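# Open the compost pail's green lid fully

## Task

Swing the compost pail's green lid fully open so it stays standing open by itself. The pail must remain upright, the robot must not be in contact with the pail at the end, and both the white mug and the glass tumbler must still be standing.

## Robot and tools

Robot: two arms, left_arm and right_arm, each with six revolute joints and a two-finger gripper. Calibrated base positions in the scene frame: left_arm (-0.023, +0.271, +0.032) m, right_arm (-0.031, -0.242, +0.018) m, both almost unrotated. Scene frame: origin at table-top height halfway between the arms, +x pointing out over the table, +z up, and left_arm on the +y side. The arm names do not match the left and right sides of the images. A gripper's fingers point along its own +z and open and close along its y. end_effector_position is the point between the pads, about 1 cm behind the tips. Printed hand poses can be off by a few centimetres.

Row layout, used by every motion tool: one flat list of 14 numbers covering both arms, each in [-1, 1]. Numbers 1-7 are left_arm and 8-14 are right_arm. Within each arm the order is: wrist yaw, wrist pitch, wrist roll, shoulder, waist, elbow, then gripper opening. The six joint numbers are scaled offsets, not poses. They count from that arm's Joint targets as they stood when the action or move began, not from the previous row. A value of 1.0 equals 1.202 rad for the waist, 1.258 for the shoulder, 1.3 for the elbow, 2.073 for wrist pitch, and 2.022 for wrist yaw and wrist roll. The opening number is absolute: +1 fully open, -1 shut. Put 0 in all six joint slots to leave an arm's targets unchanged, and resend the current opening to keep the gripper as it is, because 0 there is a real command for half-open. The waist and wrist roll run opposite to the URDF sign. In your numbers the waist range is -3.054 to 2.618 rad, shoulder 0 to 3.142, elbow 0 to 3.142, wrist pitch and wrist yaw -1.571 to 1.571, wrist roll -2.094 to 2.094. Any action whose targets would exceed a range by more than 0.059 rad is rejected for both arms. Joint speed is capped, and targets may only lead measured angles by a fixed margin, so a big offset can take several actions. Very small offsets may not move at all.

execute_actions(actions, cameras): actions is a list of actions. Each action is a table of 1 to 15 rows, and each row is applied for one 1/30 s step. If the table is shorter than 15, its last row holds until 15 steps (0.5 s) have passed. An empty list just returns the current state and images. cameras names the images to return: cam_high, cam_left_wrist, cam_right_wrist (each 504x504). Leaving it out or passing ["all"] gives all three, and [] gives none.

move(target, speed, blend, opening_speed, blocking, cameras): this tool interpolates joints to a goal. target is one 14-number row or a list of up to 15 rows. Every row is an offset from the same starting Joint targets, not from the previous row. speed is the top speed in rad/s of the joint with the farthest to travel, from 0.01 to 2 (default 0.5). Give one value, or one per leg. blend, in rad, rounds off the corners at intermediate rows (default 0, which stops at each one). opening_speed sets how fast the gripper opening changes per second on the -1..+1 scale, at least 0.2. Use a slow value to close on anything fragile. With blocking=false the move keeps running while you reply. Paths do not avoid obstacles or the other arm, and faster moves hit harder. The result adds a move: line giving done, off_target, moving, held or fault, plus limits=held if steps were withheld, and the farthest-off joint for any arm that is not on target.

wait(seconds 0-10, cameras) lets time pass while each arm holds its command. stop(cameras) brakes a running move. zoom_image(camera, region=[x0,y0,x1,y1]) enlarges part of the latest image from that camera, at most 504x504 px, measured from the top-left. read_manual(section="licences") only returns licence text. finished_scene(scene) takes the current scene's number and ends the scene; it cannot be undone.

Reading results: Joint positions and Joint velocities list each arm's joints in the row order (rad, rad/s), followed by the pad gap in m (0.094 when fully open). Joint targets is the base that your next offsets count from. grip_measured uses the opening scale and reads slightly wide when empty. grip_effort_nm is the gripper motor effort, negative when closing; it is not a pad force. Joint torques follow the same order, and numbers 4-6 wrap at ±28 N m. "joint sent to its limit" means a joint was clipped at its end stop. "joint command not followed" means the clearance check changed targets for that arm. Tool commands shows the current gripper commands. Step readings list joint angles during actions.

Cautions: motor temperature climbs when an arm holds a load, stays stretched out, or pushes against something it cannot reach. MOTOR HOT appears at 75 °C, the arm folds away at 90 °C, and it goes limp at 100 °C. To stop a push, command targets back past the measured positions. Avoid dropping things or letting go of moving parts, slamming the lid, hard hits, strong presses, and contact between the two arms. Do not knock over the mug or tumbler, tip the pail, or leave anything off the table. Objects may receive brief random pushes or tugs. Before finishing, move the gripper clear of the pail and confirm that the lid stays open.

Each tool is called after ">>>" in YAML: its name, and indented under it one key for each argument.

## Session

>>> execute_actions:
  actions: []

>>> zoom_image:
  camera: "cam_high"
  region: [180, 150, 350, 320]

Scene clock: 0.00 s.
left_arm: end_effector_position=(+0.1383, +0.0781, +0.1887) grip_measured=+1.000 grip_effort_nm=n/a end_effector_quat_wxyz=(+0.029, +0.783, +0.562, -0.266) | right_arm: end_effector_position=(+0.0354, +0.0075, +0.2483) grip_measured=+1.000 grip_effort_nm=n/a end_effector_quat_wxyz=(-0.362, +0.657, -0.647, -0.133)
Joint names: [wrist yaw, wrist pitch, wrist roll, shoulder, waist, elbow]
Joint positions: left_arm=[0.512 -1.5 -1.42 1.592 0.516 1.337 0.094] | right_arm=[0.222 -0.915 0.215 0.868 -1.441 0.978 0.094]
Joint velocities: within noise
Joint torques (N m): no reading
Heat: left arm: 25 °C; right arm: 25 °C.
Joint targets: left_arm=[0.524 -1.503 -1.422 1.587 0.516 1.341] | right_arm=[0.225 -0.926 0.213 0.863 -1.441 0.985]
Tool commands: left_gripper/opening=+1.0 right_gripper/opening=+1.0

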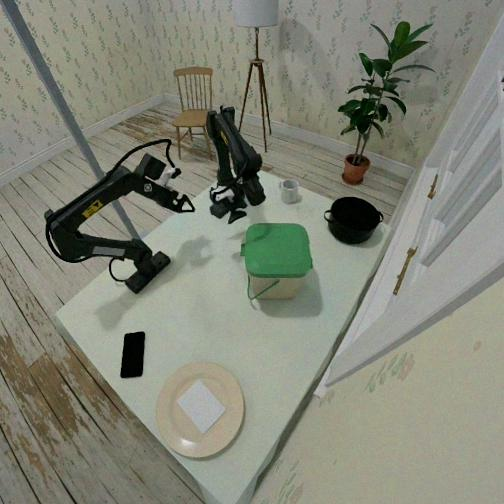

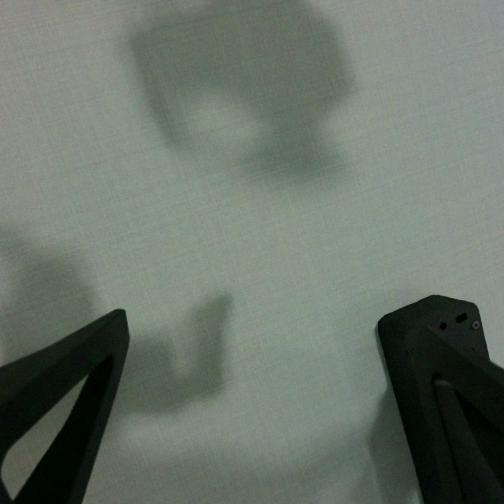

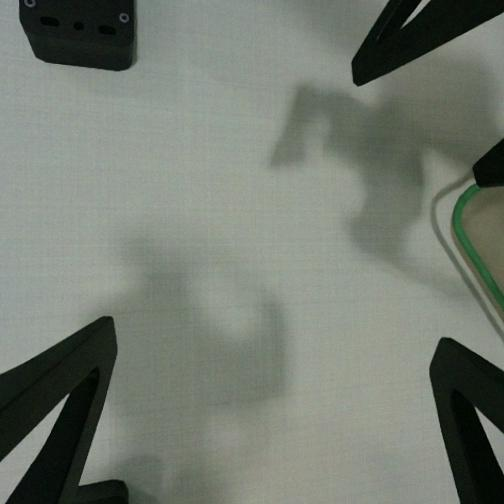

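Scaled by 2.965 from the camera's 504x504 image, which has a finer 720x720 frame.

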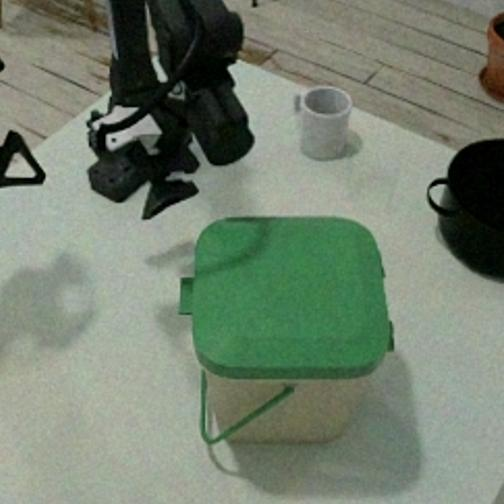

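>>> move:
  target:
    - [0,0,0,0,-0.346,0,1,0,0,0,0,0,0,-1]
    - [0,0,0,0,-0.346,0,1,-0.111,0.109,-0.105,-0.050,0.783,-0.065,-1]
  speed: 0.9
  blend: 0.1

Scene clock: 7.60 s.
left_arm: end_effector_position=(+0.2025, +0.1595, +0.1887) grip_measured=+1.000 grip_effort_nm=-0.007 end_effector_quat_wxyz=(+0.083, +0.650, +0.711, -0.254) | right_arm: end_effector_position=(+0.2134, -0.1017, +0.2710) grip_measured=-0.995 grip_effort_nm=-0.330 end_effector_quat_wxyz=(+0.451, -0.233, +0.854, +0.114)
Joint positions: left_arm=[0.512 -1.5 -1.42 1.592 0.101 1.337 0.094] | right_arm=[0.011 -0.7 0.012 0.815 -0.505 0.912 0]
Joint torques (N m): left_arm=[0.39 0.05 -0.03 -7.12 0.03 6.8] | right_arm=[-0.14 1.65 -0.06 -2.07 0.47 5.64]
Joint targets: left_arm=[0.524 -1.503 -1.422 1.587 0.101 1.341] | right_arm=[0.001 -0.700 0.001 0.800 -0.500 0.901]
move: done; blend cut to 0 rad at target 1

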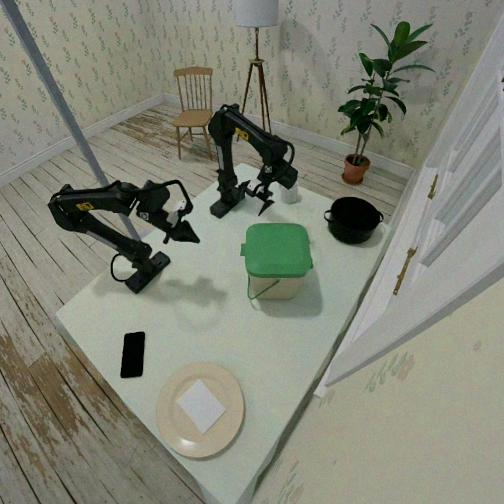

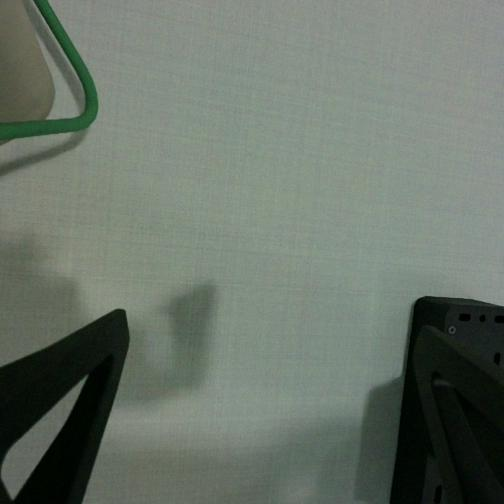

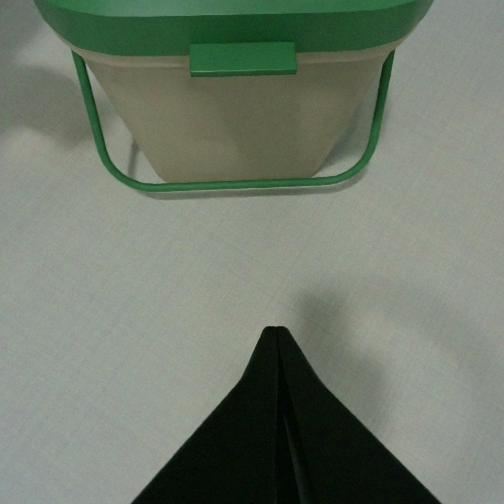

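>>> move:
  target:
    - [0,0,0,0,0,0,1,-0.008,0.601,0,0.112,-0.028,-0.390,-1]
    - [0,0,0,0,0,0,1,-0.008,0.928,0,0.477,-0.028,-0.557,-1]
  speed: 0.8
  blend: 0.05
  cameras: ["cam_right_wrist"]

Scene clock: 27.67 s.
left_arm: end_effector_position=(+0.2025, +0.1595, +0.1887) grip_measured=+1.000 grip_effort_nm=-0.002 end_effector_quat_wxyz=(+0.083, +0.650, +0.711, -0.254) | right_arm: end_effector_position=(+0.2796, -0.0507, +0.1899) grip_measured=-0.995 grip_effort_nm=-0.330 end_effector_quat_wxyz=(+0.683, -0.197, +0.677, +0.190)
Joint positions: left_arm=[0.512 -1.5 -1.42 1.592 0.101 1.337 0.094] | right_arm=[-0.006 1.211 0.012 1.39 -0.527 0.184 0]
Joint torques (N m): left_arm=[0.39 0.05 -0.02 -7.19 0.01 6.8] | right_arm=[-0.15 1.89 -0.08 -3.26 -0.53 4.38]
Joint targets: left_arm=[0.524 -1.503 -1.422 1.587 0.101 1.341] | right_arm=[-0.016 1.224 0.001 1.400 -0.533 0.177]
move: done
Images, in order: cam_right_wrist.

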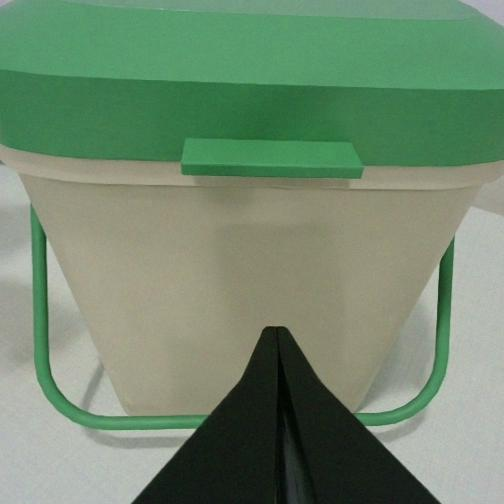

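>>> move:
  target:
    - [0,0,0,0,0,0,1,0.001,-0.048,0,0.042,-0.003,0.117,-1]
    - [0,0,0,0,0,0,1,0.001,-0.155,0,-0.077,-0.003,0.172,-1]
  speed: 0.18
  blend: 0.01
  cameras: ["cam_right_wrist"]

Scene clock: 50.93 s.
left_arm: end_effector_position=(+0.2025, +0.1595, +0.1887) grip_measured=+1.000 grip_effort_nm=0.002 end_effector_quat_wxyz=(+0.083, +0.650, +0.711, -0.254) | right_arm: end_effector_position=(+0.3056, -0.0331, +0.2156) grip_measured=-0.995 grip_effort_nm=-0.335 end_effector_quat_wxyz=(+0.665, -0.203, +0.695, +0.186)
Joint positions: left_arm=[0.512 -1.5 -1.42 1.592 0.101 1.337 0.094] | right_arm=[-0.006 0.908 0.012 1.33 -0.531 0.375 0]
Joint torques (N m): left_arm=[0.38 0.06 -0.03 -7.2 -0.02 6.78] | right_arm=[-0.12 1.73 -0.08 -7.25 -0.53 8.27]
Joint targets: left_arm=[0.524 -1.503 -1.422 1.587 0.101 1.341] | right_arm=[-0.013 0.902 0.001 1.303 -0.537 0.400]
move: done
Images, in order: cam_right_wrist.

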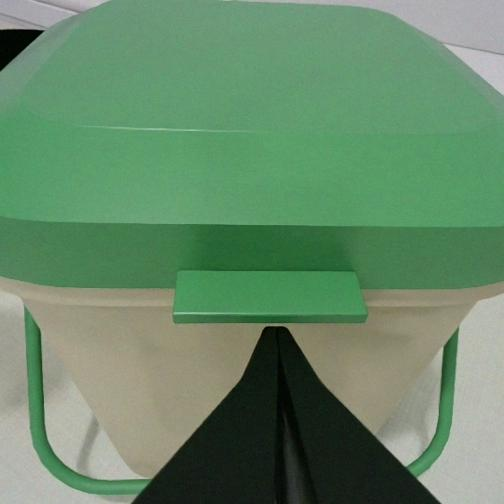

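>>> move:
  target:
    - [0,0,0,0,0,0,1,0,-0.049,0,-0.034,0,0.045,-1]
    - [0,0,0,0,0,0,1,0.001,-0.113,0,-0.027,-0.001,0.154,-1]
  speed: 0.2
  blend: 0.02
  cameras: ["cam_right_wrist"]

Scene clock: 55.40 s.
left_arm: end_effector_position=(+0.2025, +0.1595, +0.1887) grip_measured=+1.000 grip_effort_nm=-0.007 end_effector_quat_wxyz=(+0.083, +0.650, +0.711, -0.254) | right_arm: end_effector_position=(+0.3247, -0.0213, +0.2486) grip_measured=-0.995 grip_effort_nm=-0.330 end_effector_quat_wxyz=(+0.650, -0.207, +0.708, +0.182)
Joint positions: left_arm=[0.512 -1.5 -1.42 1.592 0.101 1.337 0.094] | right_arm=[-0.006 0.646 0.012 1.298 -0.531 0.563 0]
Joint torques (N m): left_arm=[0.39 0.06 -0.02 -7.16 -0.01 6.8] | right_arm=[-0.11 1.96 -0.08 -7.77 -0.62 10.07]
Heat: left arm: 26 °C; right arm: 30 °C.
Joint targets: left_arm=[0.524 -1.503 -1.422 1.587 0.101 1.341] | right_arm=[-0.011 0.668 0.001 1.269 -0.538 0.600]
move: off_target (right_arm); right_arm: the elbow is farthest, 0.038 rad from its target
Images, in order: cam_right_wrist.

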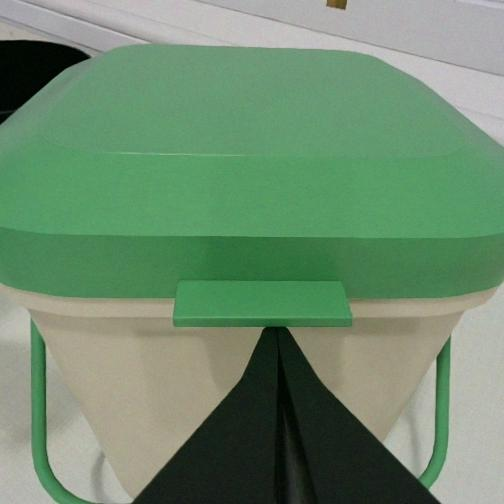

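>>> wait:
  seconds: 0
  cameras: ["cam_high","cam_right_wrist"]

>>> zoom_image:
  camera: "cam_high"
  region: [205, 195, 325, 315]

>>> zoom_image:
  camera: "cam_right_wrist"
  region: [150, 260, 390, 400]

Scene clock: 59.40 s.
left_arm: end_effector_position=(+0.2025, +0.1595, +0.1887) grip_measured=+1.000 grip_effort_nm=-0.002 end_effector_quat_wxyz=(+0.083, +0.650, +0.711, -0.254) | right_arm: end_effector_position=(+0.3247, -0.0213, +0.2486) grip_measured=-0.995 grip_effort_nm=-0.330 end_effector_quat_wxyz=(+0.650, -0.207, +0.708, +0.182)
Joint positions: left_arm=[0.512 -1.5 -1.42 1.592 0.101 1.337 0.094] | right_arm=[-0.006 0.646 0.012 1.298 -0.531 0.563 0]
Joint torques (N m): left_arm=[0.4 0.05 -0.03 -7.13 -0.05 6.74] | right_arm=[-0.11 1.97 -0.07 -7.79 -0.64 10.1]
Joint targets: left_arm=[0.524 -1.503 -1.422 1.587 0.101 1.341] | right_arm=[-0.011 0.668 0.001 1.269 -0.538 0.600]
Tool commands: left_gripper/opening=+1.0 right_gripper/opening=-1.0
Images, in order: cam_high, cam_right_wrist.

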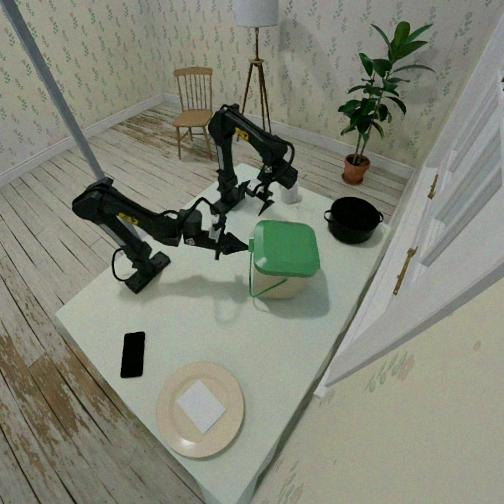

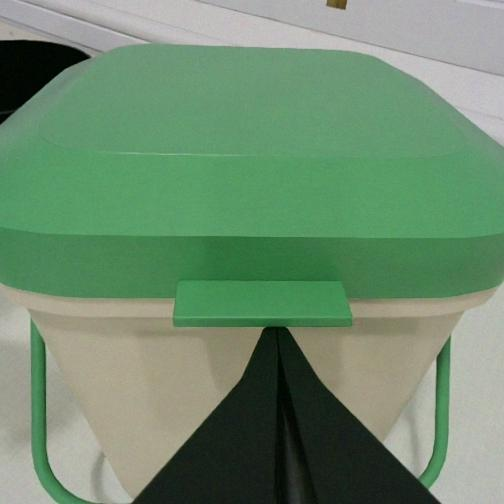

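Scaled by 4.200 from the camera's 504x504 image, which has a finer 720x720 frame.

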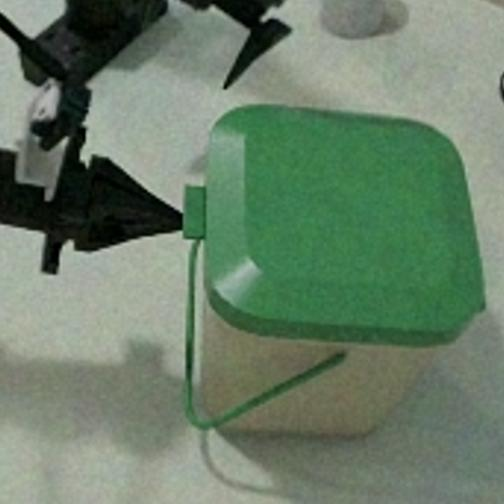

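Scaled by 2.100 from the camera's 504x504 image, which has a finer 720x720 frame.

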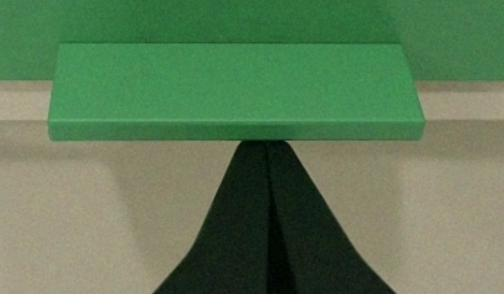

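>>> move:
  target:
    - [0,0,0,0,0,0,1,-0.001,0.064,0,-0.007,0.001,-0.109,-1]
    - [0,0,0,0,0,0,1,-0.001,0.113,0,0.027,0.001,-0.154,-1]
    - [0,0,0,0,0,0,1,-0.001,0.22,0,0.146,0.001,-0.209,-1]
  speed: 0.12
  blend: 0.02
  cameras: ["cam_high","cam_right_wrist"]

>>> zoom_image:
  camera: "cam_high"
  region: [205, 195, 325, 315]

Scene clock: 68.97 s.
left_arm: end_effector_position=(+0.2025, +0.1595, +0.1887) grip_measured=+1.000 grip_effort_nm=-0.002 end_effector_quat_wxyz=(+0.083, +0.650, +0.711, -0.254) | right_arm: end_effector_position=(+0.3076, -0.0318, +0.2095) grip_measured=-0.995 grip_effort_nm=-0.330 end_effector_quat_wxyz=(+0.685, -0.197, +0.675, +0.192)
Joint positions: left_arm=[0.512 -1.5 -1.42 1.592 0.101 1.337 0.094] | right_arm=[-0.006 1.112 0.011 1.439 -0.531 0.338 0]
Joint torques (N m): left_arm=[0.4 0.06 -0.04 -7.16 -0.03 6.79] | right_arm=[-0.13 1.8 -0.07 -3.97 -0.54 4.62]
Joint targets: left_arm=[0.524 -1.503 -1.422 1.587 0.101 1.341] | right_arm=[-0.013 1.124 0.000 1.453 -0.537 0.328]
move: done
Images, in order: cam_high, cam_right_wrist.

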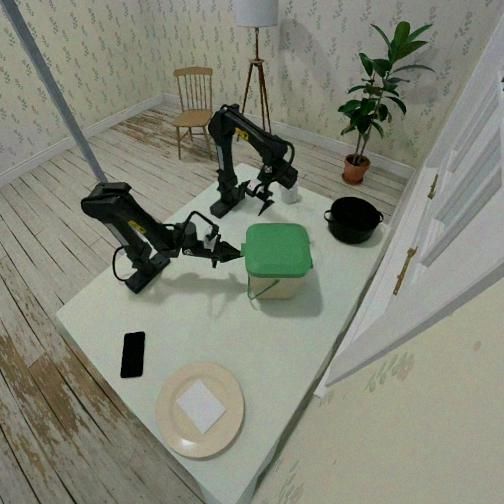

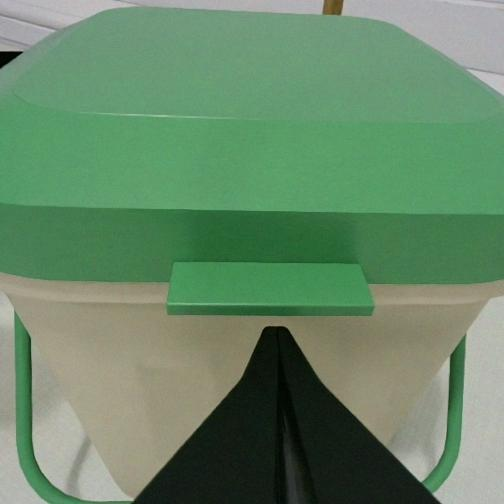

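Scaled by 4.200 from the camera's 504x504 image, which has a finer 720x720 frame.

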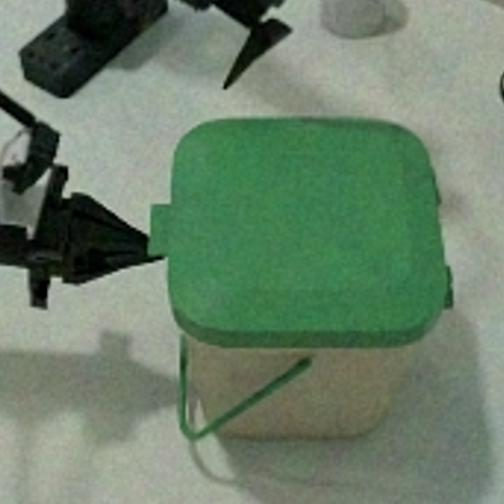

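>>> move:
  target:
    - [0,0,0,0,0,0,1,0,-0.004,0,-0.025,0,-0.018,-1]
    - [0,0,0,0,0,0,1,0,-0.112,0,-0.145,0,0.039,-1]
    - [0,0,0,0,0,0,1,0,-0.175,0,-0.186,0,0.1,-1]
  speed: 0.15
  cameras: ["cam_right_wrist"]
  blend: 0.01

Scene clock: 84.83 s.
left_arm: end_effector_position=(+0.2025, +0.1595, +0.1887) grip_measured=+1.000 grip_effort_nm=-0.002 end_effector_quat_wxyz=(+0.083, +0.650, +0.711, -0.254) | right_arm: end_effector_position=(+0.3041, -0.0340, +0.2233) grip_measured=-0.995 grip_effort_nm=-0.325 end_effector_quat_wxyz=(+0.648, -0.207, +0.710, +0.182)
Joint positions: left_arm=[0.512 -1.5 -1.42 1.592 0.101 1.337 0.094] | right_arm=[-0.006 0.739 0.011 1.252 -0.531 0.42 0]
Joint torques (N m): left_arm=[0.39 0.05 -0.03 -7.17 -0.03 6.78] | right_arm=[-0.12 1.96 -0.08 -7.49 -0.51 9.83]
Joint targets: left_arm=[0.524 -1.503 -1.422 1.587 0.101 1.341] | right_arm=[-0.013 0.761 0.000 1.219 -0.537 0.459]
move: off_target (right_arm); right_arm: the elbow is farthest, 0.038 rad from its target
Images, in order: cam_right_wrist.

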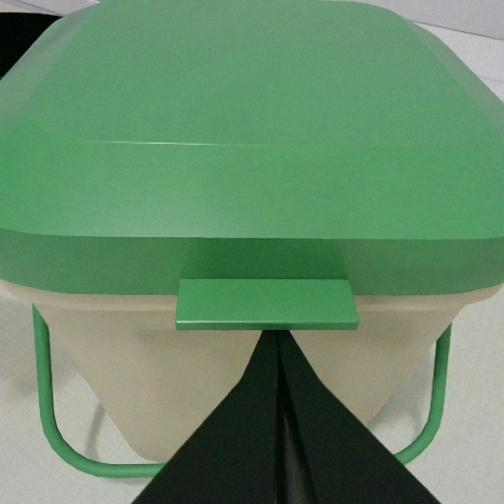

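>>> move:
  target: [0,0,0,0,0,0,1,0.001,-0.030,0,0.004,0,0.045,-1]
  speed: 0.15
  cameras: ["cam_high","cam_right_wrist"]

Scene clock: 88.73 s.
left_arm: end_effector_position=(+0.2025, +0.1595, +0.1887) grip_measured=+1.000 grip_effort_nm=0.007 end_effector_quat_wxyz=(+0.083, +0.650, +0.711, -0.254) | right_arm: end_effector_position=(+0.3104, -0.0302, +0.2322) grip_measured=-0.995 grip_effort_nm=-0.330 end_effector_quat_wxyz=(+0.644, -0.208, +0.714, +0.180)
Joint positions: left_arm=[0.512 -1.5 -1.42 1.592 0.101 1.337 0.094] | right_arm=[-0.006 0.669 0.011 1.252 -0.531 0.477 0]
Joint torques (N m): left_arm=[0.38 0.05 -0.03 -7.17 0.01 6.75] | right_arm=[-0.11 2.04 -0.08 -7.19 -0.53 10.18]
Joint targets: left_arm=[0.524 -1.503 -1.422 1.587 0.101 1.341] | right_arm=[-0.011 0.699 0.000 1.224 -0.537 0.517]
move: off_target (right_arm); right_arm: the elbow is farthest, 0.040 rad from its target
Images, in order: cam_high, cam_right_wrist.

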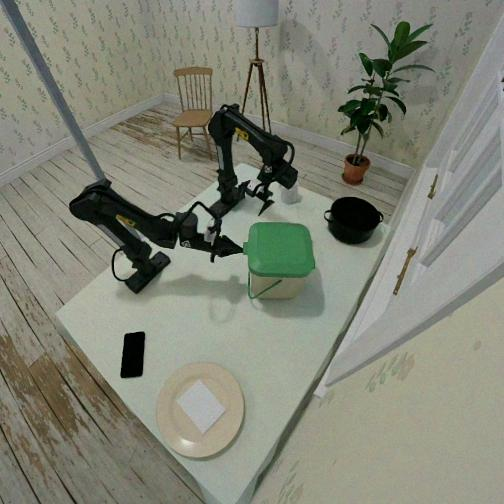

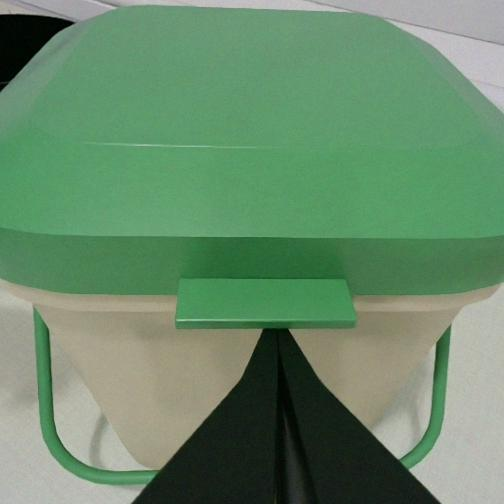

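>>> move:
  target: [0,0,0,0,0,0,1,-0.001,0.143,0,0.069,0.001,-0.155,-1]
  speed: 0.12
  cameras: ["cam_right_wrist"]

>>> move:
  target: [0,0,0,0,0,0,1,0,-0.12,0,-0.114,0,0.073,-1]
  speed: 0.12
  cameras: ["cam_right_wrist"]

Scene clock: 100.30 s.
left_arm: end_effector_position=(+0.2025, +0.1595, +0.1887) grip_measured=+1.000 grip_effort_nm=0.002 end_effector_quat_wxyz=(+0.083, +0.650, +0.711, -0.254) | right_arm: end_effector_position=(+0.2964, -0.0387, +0.2242) grip_measured=-0.995 grip_effort_nm=-0.330 end_effector_quat_wxyz=(+0.684, -0.197, +0.675, +0.192)
Joint positions: left_arm=[0.512 -1.5 -1.42 1.592 0.101 1.337 0.094] | right_arm=[-0.006 0.984 0.011 1.299 -0.531 0.325 0]
Joint torques (N m): left_arm=[0.39 0.04 -0.03 -7.16 -0.01 6.79] | right_arm=[-0.12 1.84 -0.07 -3.29 -0.42 5.07]
Joint targets: left_arm=[0.524 -1.503 -1.422 1.587 0.101 1.341] | right_arm=[-0.013 0.996 0.000 1.311 -0.536 0.316]
move: done
Images, in order: cam_right_wrist.

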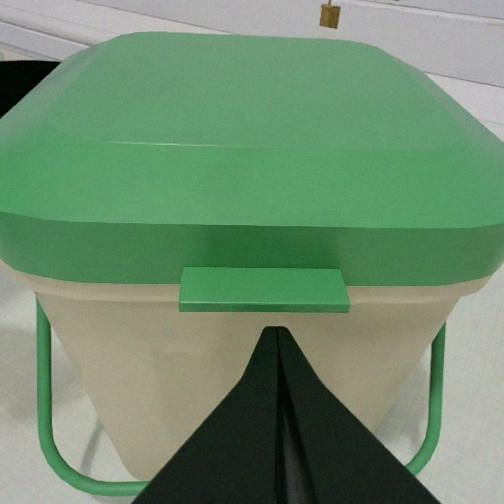

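Scene clock: 102.93 s.
left_arm: end_effector_position=(+0.2025, +0.1595, +0.1887) grip_measured=+1.000 grip_effort_nm=0.002 end_effector_quat_wxyz=(+0.083, +0.650, +0.711, -0.254) | right_arm: end_effector_position=(+0.2948, -0.0397, +0.2313) grip_measured=-0.995 grip_effort_nm=-0.330 end_effector_quat_wxyz=(+0.661, -0.204, +0.698, +0.185)
Joint positions: left_arm=[0.512 -1.5 -1.42 1.592 0.101 1.337 0.094] | right_arm=[-0.006 0.753 0.011 1.193 -0.531 0.383 0]
Joint torques (N m): left_arm=[0.4 0.06 -0.03 -7.16 0.01 6.75] | right_arm=[-0.12 1.69 -0.08 -6.24 -0.42 8.94]
Joint targets: left_arm=[0.524 -1.503 -1.422 1.587 0.101 1.341] | right_arm=[-0.013 0.747 0.000 1.167 -0.536 0.410]
move: done
Images, in order: cam_right_wrist.

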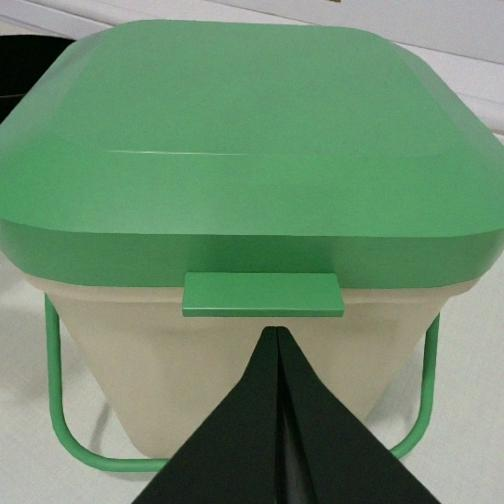

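>>> move:
  target:
    - [0,0,0,0,0,0,1,0,0.152,0,0.182,0,-0.058,-1]
    - [0,0,0,0,0,0,1,0,-0.014,0,0.018,0,0.048,-1]
  speed: 0.2
  cameras: ["cam_high","cam_right_wrist"]

>>> zoom_image:
  camera: "cam_high"
  region: [205, 195, 325, 315]

Scene clock: 122.40 s.
left_arm: end_effector_position=(+0.2025, +0.1595, +0.1887) grip_measured=+1.000 grip_effort_nm=0.002 end_effector_quat_wxyz=(+0.083, +0.650, +0.711, -0.254) | right_arm: end_effector_position=(+0.3042, -0.0339, +0.2448) grip_measured=-0.995 grip_effort_nm=-0.325 end_effector_quat_wxyz=(+0.665, -0.203, +0.694, +0.186)
Joint positions: left_arm=[0.512 -1.5 -1.42 1.592 0.101 1.337 0.094] | right_arm=[-0.006 0.724 0.011 1.216 -0.531 0.446 0]
Joint torques (N m): left_arm=[0.39 0.05 -0.04 -7.15 -0.01 6.76] | right_arm=[-0.12 1.72 -0.08 -6.6 -0.43 8.99]
Heat: left arm: 26 °C; right arm: 35 °C.
Joint targets: left_arm=[0.524 -1.503 -1.422 1.587 0.101 1.341] | right_arm=[-0.013 0.718 0.001 1.190 -0.536 0.473]
move: done
Images, in order: cam_high, cam_right_wrist.

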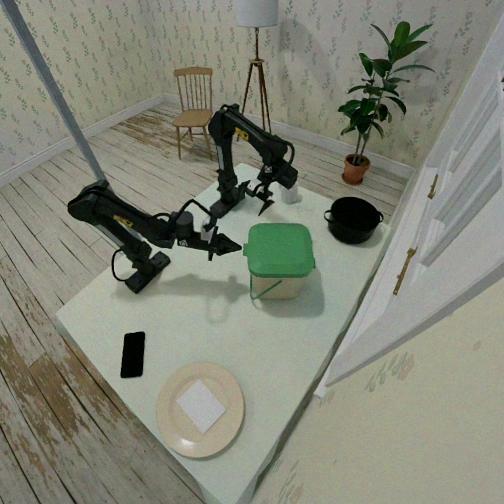

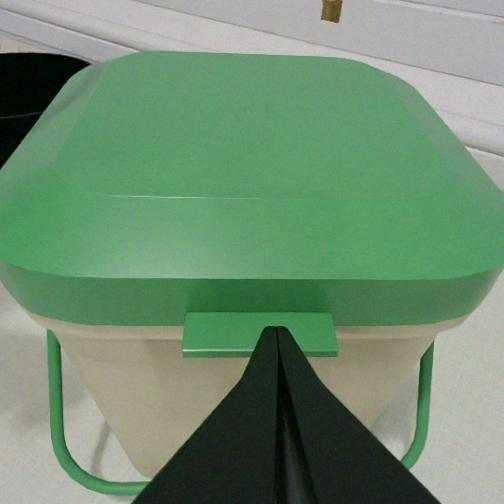

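Scaled by 4.200 from the camera's 504x504 image, which has a finer 720x720 frame.

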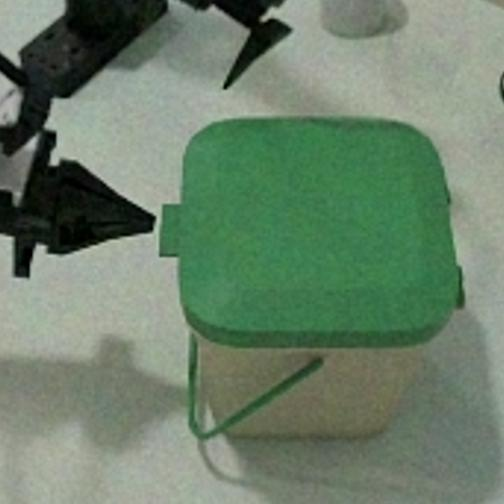

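>>> move:
  target:
    - [0,0,0,0,0,0,1,0,0.166,0,0.164,0,-0.106,-1]
    - [0,0,0,0,0,0,1,0,0.171,0,0.197,0,-0.082,-1]
    - [0,0,0,0,0,0,1,0,0.050,0,0.08,0,-0.015,-1]
  speed: 0.2
  cameras: ["cam_high","cam_right_wrist"]

>>> zoom_image:
  camera: "cam_high"
  region: [205, 195, 325, 315]

Scene clock: 132.57 s.
left_arm: end_effector_position=(+0.2025, +0.1595, +0.1887) grip_measured=+1.000 grip_effort_nm=-0.007 end_effector_quat_wxyz=(+0.083, +0.650, +0.711, -0.254) | right_arm: end_effector_position=(+0.3124, -0.0289, +0.2437) grip_measured=-0.995 grip_effort_nm=-0.325 end_effector_quat_wxyz=(+0.682, -0.198, +0.678, +0.191)
Joint positions: left_arm=[0.512 -1.5 -1.42 1.592 0.101 1.337 0.094] | right_arm=[-0.006 0.873 0.01 1.308 -0.531 0.438 0]
Joint torques (N m): left_arm=[0.4 0.05 -0.01 -7.12 -0.06 6.76] | right_arm=[-0.13 1.28 -0.06 -6.32 -0.43 7.64]
Joint targets: left_arm=[0.524 -1.503 -1.422 1.587 0.101 1.341] | right_arm=[-0.013 0.822 0.000 1.291 -0.536 0.453]
move: off_target (right_arm); right_arm: the wrist pitch is farthest, 0.052 rad from its target
Images, in order: cam_high, cam_right_wrist.

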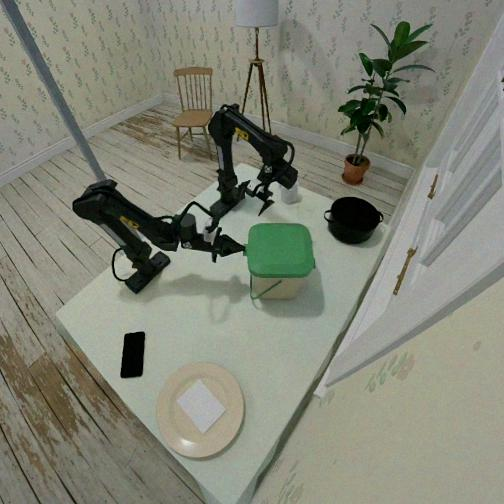

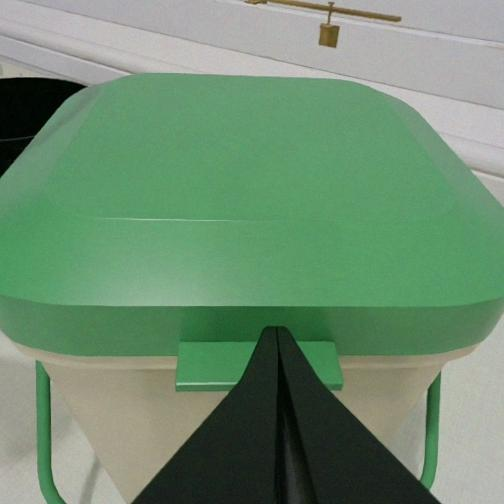

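Scaled by 4.200 from the camera's 504x504 image, which has a finer 720x720 frame.

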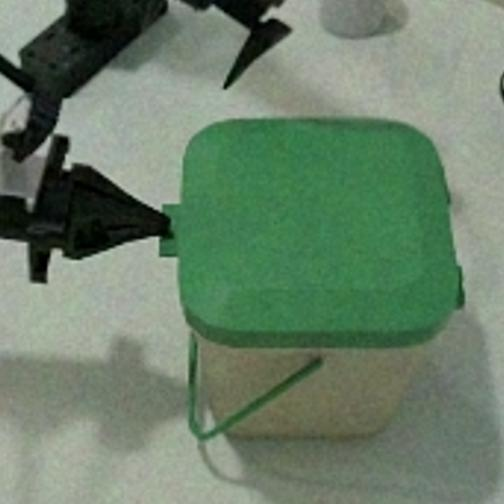

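>>> move:
  target:
    - [0,0,0,0,0,0,1,0,-0.099,0,-0.186,0,-0.009,-1]
    - [0,0,0,0,0,0,1,0,0.098,0,-0.002,0,-0.145,-1]
    - [0,0,0,0,0,0,1,0,0.121,0,0.115,0,-0.069,-1]
  speed: 0.25
  cameras: ["cam_high","cam_right_wrist"]

>>> zoom_image:
  camera: "cam_high"
  region: [205, 195, 325, 315]

Scene clock: 149.03 s.
left_arm: end_effector_position=(+0.2025, +0.1595, +0.1887) grip_measured=+1.000 grip_effort_nm=0.002 end_effector_quat_wxyz=(+0.083, +0.650, +0.711, -0.254) | right_arm: end_effector_position=(+0.3068, -0.0323, +0.2042) grip_measured=-0.995 grip_effort_nm=-0.330 end_effector_quat_wxyz=(+0.674, -0.200, +0.686, +0.189)
Joint positions: left_arm=[0.512 -1.5 -1.42 1.592 0.101 1.337 0.094] | right_arm=[-0.006 1.061 0.01 1.422 -0.531 0.34 0]
Joint torques (N m): left_arm=[0.39 0.06 -0.03 -7.16 -0.02 6.78] | right_arm=[-0.13 1.83 -0.07 -3.9 -0.43 7.66]
Joint targets: left_arm=[0.524 -1.503 -1.422 1.587 0.101 1.341] | right_arm=[-0.013 1.072 0.000 1.435 -0.536 0.364]
move: done
Images, in order: cam_high, cam_right_wrist.

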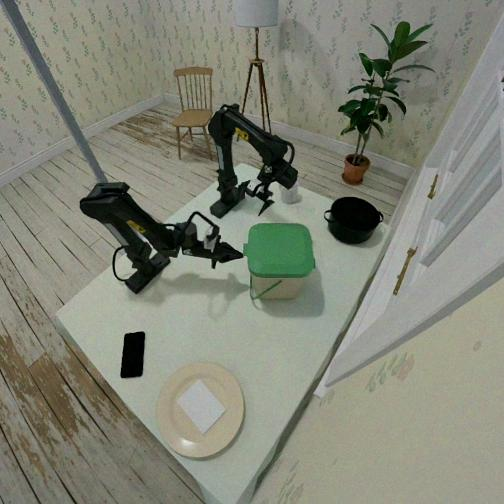

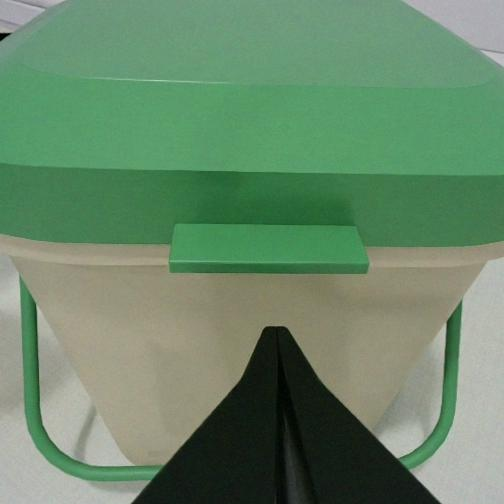

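Scaled by 4.200 from the camera's 504x504 image, which has a finer 720x720 frame.

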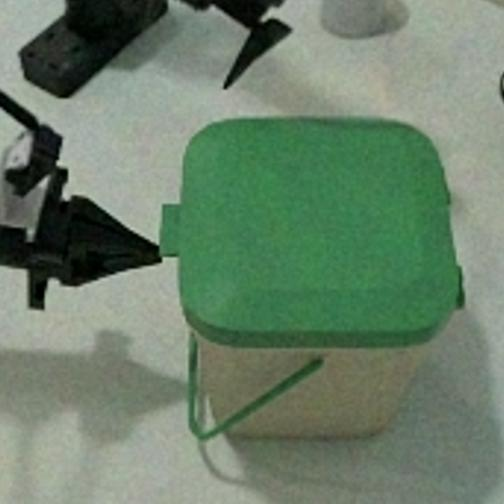

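>>> move:
  target: [0,0,0,0,0,0,1,0,-0.077,0,-0.085,0,0.040,-1]
  speed: 0.1
  cameras: ["cam_high","cam_right_wrist"]

>>> zoom_image:
  camera: "cam_right_wrist"
  region: [150, 240, 390, 400]

Scene clock: 157.93 s.
left_arm: end_effector_position=(+0.2025, +0.1595, +0.1887) grip_measured=+1.000 grip_effort_nm=-0.002 end_effector_quat_wxyz=(+0.083, +0.650, +0.711, -0.254) | right_arm: end_effector_position=(+0.3098, -0.0305, +0.2144) grip_measured=-0.995 grip_effort_nm=-0.330 end_effector_quat_wxyz=(+0.664, -0.203, +0.695, +0.186)
Joint positions: left_arm=[0.512 -1.5 -1.42 1.592 0.101 1.337 0.094] | right_arm=[-0.006 0.918 0.01 1.357 -0.531 0.39 0]
Joint torques (N m): left_arm=[0.4 0.06 -0.02 -7.17 0.01 6.82] | right_arm=[-0.13 1.71 -0.06 -7.65 -0.42 8.28]
Joint targets: left_arm=[0.524 -1.503 -1.422 1.587 0.101 1.341] | right_arm=[-0.013 0.913 0.000 1.329 -0.536 0.416]
move: done
Images, in order: cam_high, cam_right_wrist.

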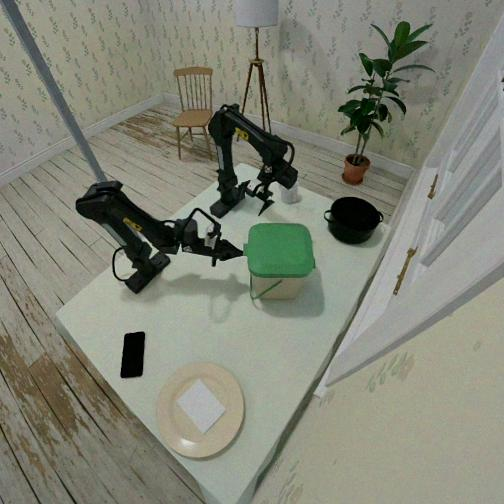

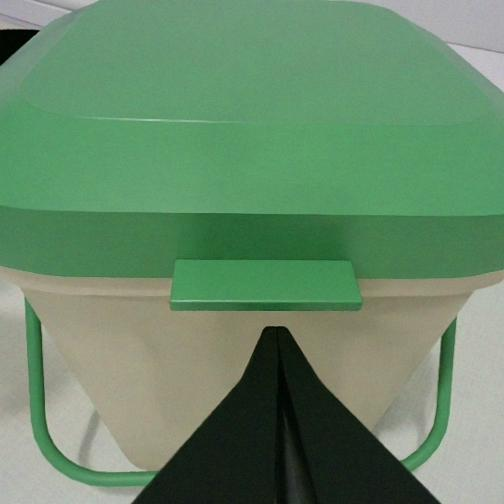

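Scaled by 2.100 from the camera's 504x504 image, which has a finer 720x720 frame.

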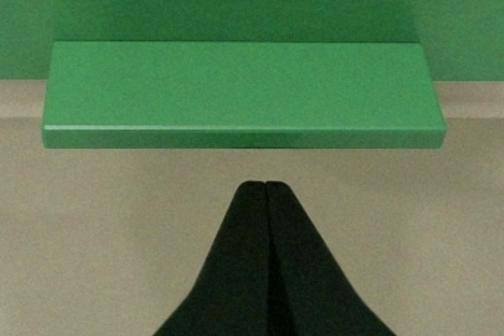

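>>> move:
  target: [0,0,0,0,0,0,1,0,-0.046,0,-0.061,0,0.015,-1]
  speed: 0.1
  cameras: ["cam_high","cam_right_wrist"]

>>> zoom_image:
  camera: "cam_right_wrist"
  region: [150, 240, 390, 400]

>>> zoom_image:
  camera: "cam_high"
  region: [205, 195, 325, 315]

Scene clock: 164.37 s.
left_arm: end_effector_position=(+0.2025, +0.1595, +0.1887) grip_measured=+1.000 grip_effort_nm=0.007 end_effector_quat_wxyz=(+0.083, +0.650, +0.711, -0.254) | right_arm: end_effector_position=(+0.3058, -0.0330, +0.2285) grip_measured=-0.995 grip_effort_nm=-0.330 end_effector_quat_wxyz=(+0.664, -0.203, +0.695, +0.186)
Joint positions: left_arm=[0.512 -1.5 -1.42 1.592 0.101 1.337 0.094] | right_arm=[-0.006 0.823 0.01 1.279 -0.531 0.408 0]
Joint torques (N m): left_arm=[0.41 0.06 -0.02 -7.17 -0.02 6.72] | right_arm=[-0.12 1.71 -0.06 -7.05 -0.44 8.68]
Joint targets: left_arm=[0.524 -1.503 -1.422 1.587 0.101 1.341] | right_arm=[-0.013 0.817 0.000 1.252 -0.536 0.435]
move: done
Images, in order: cam_high, cam_right_wrist.

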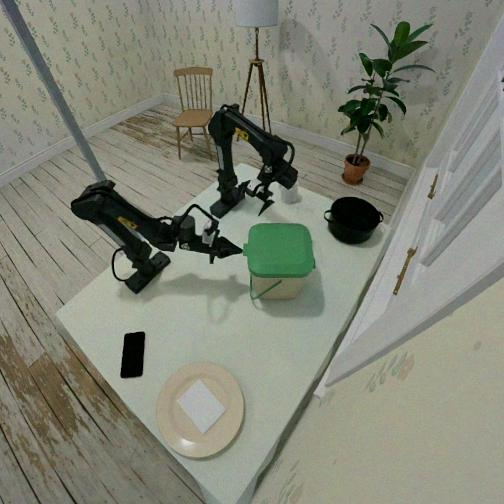

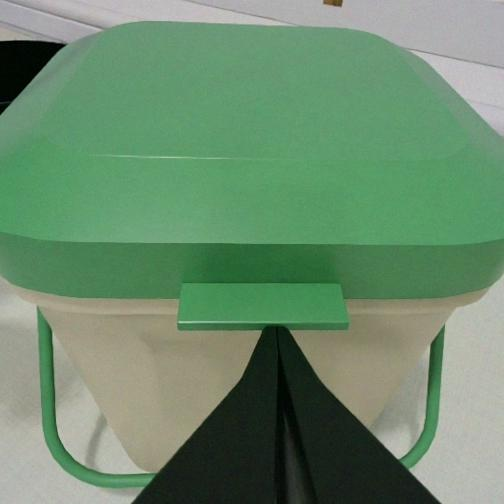

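Scaled by 2.100 from the camera's 504x504 image, which has a finer 720x720 frame.

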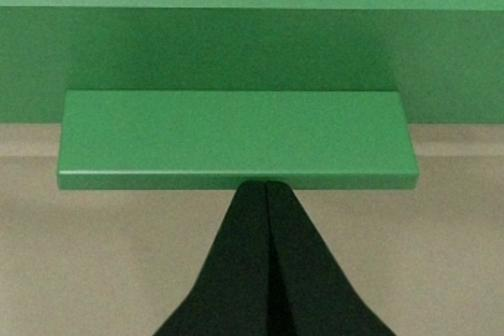

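Scaled by 4.200 from the camera's 504x504 image, which has a finer 720x720 frame.

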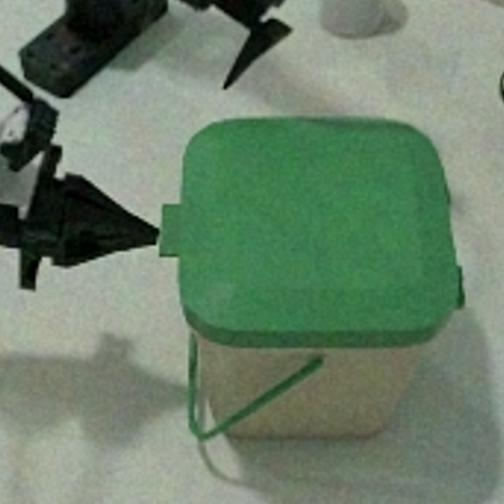

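>>> move:
  target:
    - [0,0,0,0,0,0,1,0,0.118,0,0.115,0,-0.077,-1]
    - [0,0,0,0,0,0,1,0,0.123,0,0.148,0,-0.053,-1]
    - [0,0,0,0,0,0,1,0,-0.006,0,0.015,0,0.024,-1]
  speed: 0.15
  cameras: ["cam_high","cam_right_wrist"]

>>> zoom_image:
  camera: "cam_right_wrist"
  region: [150, 240, 390, 400]

>>> zoom_image:
  camera: "cam_high"
  region: [205, 195, 325, 315]

Scene clock: 175.70 s.
left_arm: end_effector_position=(+0.2025, +0.1595, +0.1887) grip_measured=+1.000 grip_effort_nm=-0.002 end_effector_quat_wxyz=(+0.083, +0.650, +0.711, -0.254) | right_arm: end_effector_position=(+0.3109, -0.0299, +0.2236) grip_measured=-0.995 grip_effort_nm=-0.325 end_effector_quat_wxyz=(+0.655, -0.205, +0.704, +0.184)
Joint positions: left_arm=[0.512 -1.5 -1.42 1.592 0.101 1.337 0.094] | right_arm=[-0.006 0.795 0.01 1.304 -0.531 0.434 0]
Joint torques (N m): left_arm=[0.4 0.04 -0.04 -7.15 -0.03 6.8] | right_arm=[-0.12 1.83 -0.07 -7.92 -0.43 9.22]
Joint targets: left_arm=[0.524 -1.503 -1.422 1.587 0.101 1.341] | right_arm=[-0.013 0.805 0.000 1.271 -0.536 0.466]
move: done
Images, in order: cam_high, cam_right_wrist.

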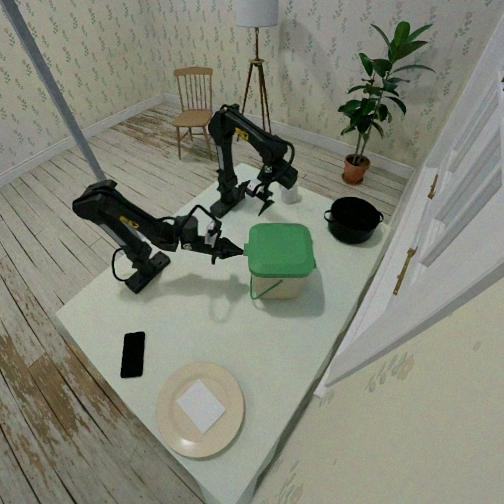

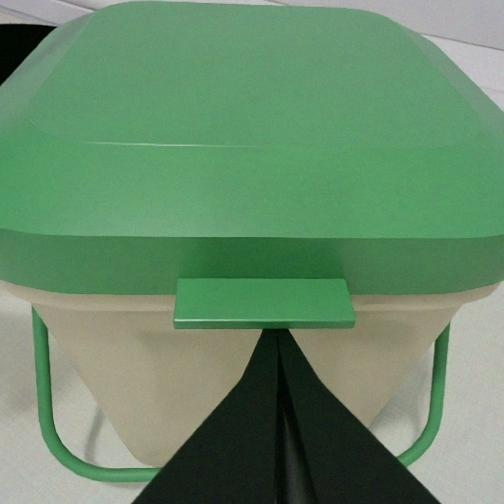

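Scaled by 2.100 from the camera's 504x504 image, which has a finer 720x720 frame.

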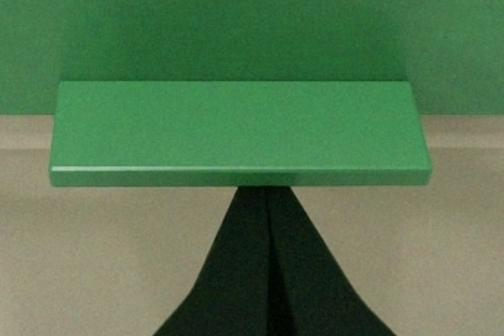

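Scaled by 4.200 from the camera's 504x504 image, which has a finer 720x720 frame.

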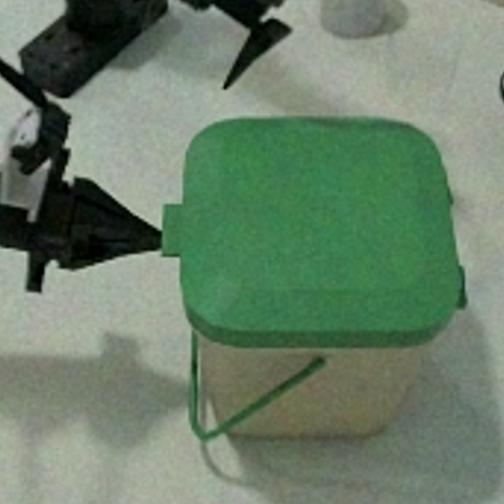

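>>> move:
  target: [0,0,0,0,0,0,1,0,-0.059,0,-0.048,0,0.048,-1]
  speed: 0.12
  cameras: ["cam_high","cam_right_wrist"]

>>> zoom_image:
  camera: "cam_right_wrist"
  region: [150, 240, 390, 400]

>>> zoom_image:
  camera: "cam_high"
  region: [205, 195, 325, 315]

Scene clock: 181.00 s.
left_arm: end_effector_position=(+0.2025, +0.1595, +0.1887) grip_measured=+1.000 grip_effort_nm=-0.002 end_effector_quat_wxyz=(+0.083, +0.650, +0.711, -0.254) | right_arm: end_effector_position=(+0.3122, -0.0290, +0.2523) grip_measured=-0.995 grip_effort_nm=-0.335 end_effector_quat_wxyz=(+0.661, -0.203, +0.698, +0.186)
Joint positions: left_arm=[0.512 -1.5 -1.42 1.592 0.101 1.337 0.094] | right_arm=[-0.006 0.677 0.01 1.236 -0.531 0.503 0]
Joint torques (N m): left_arm=[0.4 0.04 -0.02 -7.17 -0.02 6.78] | right_arm=[-0.12 1.8 -0.07 -6.93 -0.42 8.99]
Joint targets: left_arm=[0.524 -1.503 -1.422 1.587 0.101 1.341] | right_arm=[-0.013 0.683 0.000 1.210 -0.536 0.529]
move: done
Images, in order: cam_high, cam_right_wrist.

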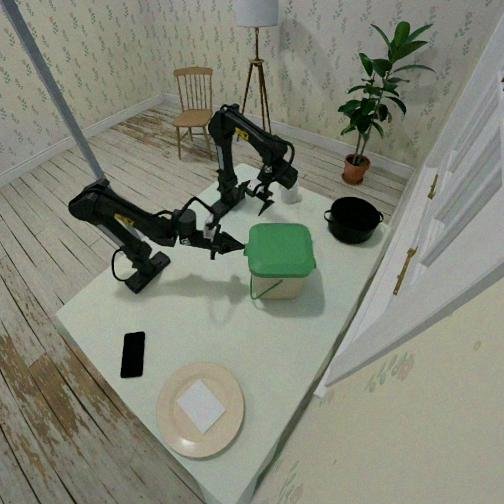

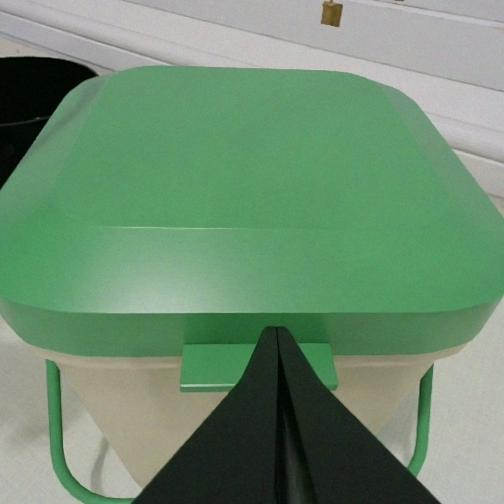

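Scaled by 2.100 from the camera's 504x504 image, which has a finer 720x720 frame.

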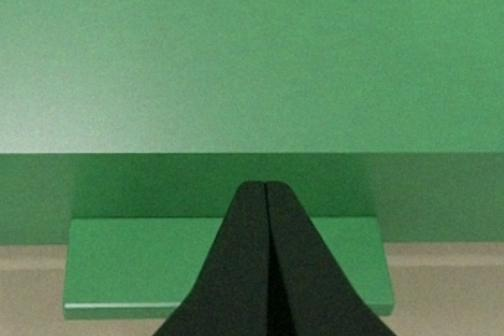

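Scaled by 4.200 from the camera's 504x504 image, which has a finer 720x720 frame.

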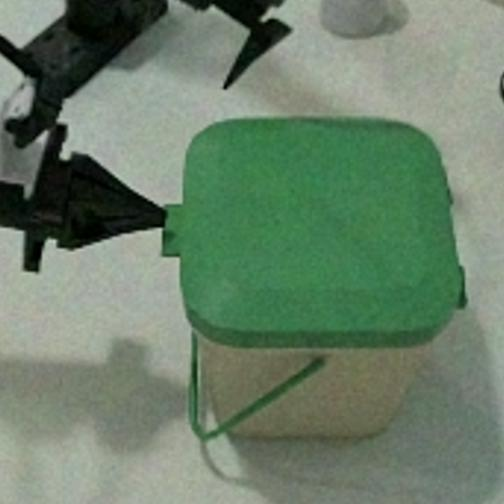

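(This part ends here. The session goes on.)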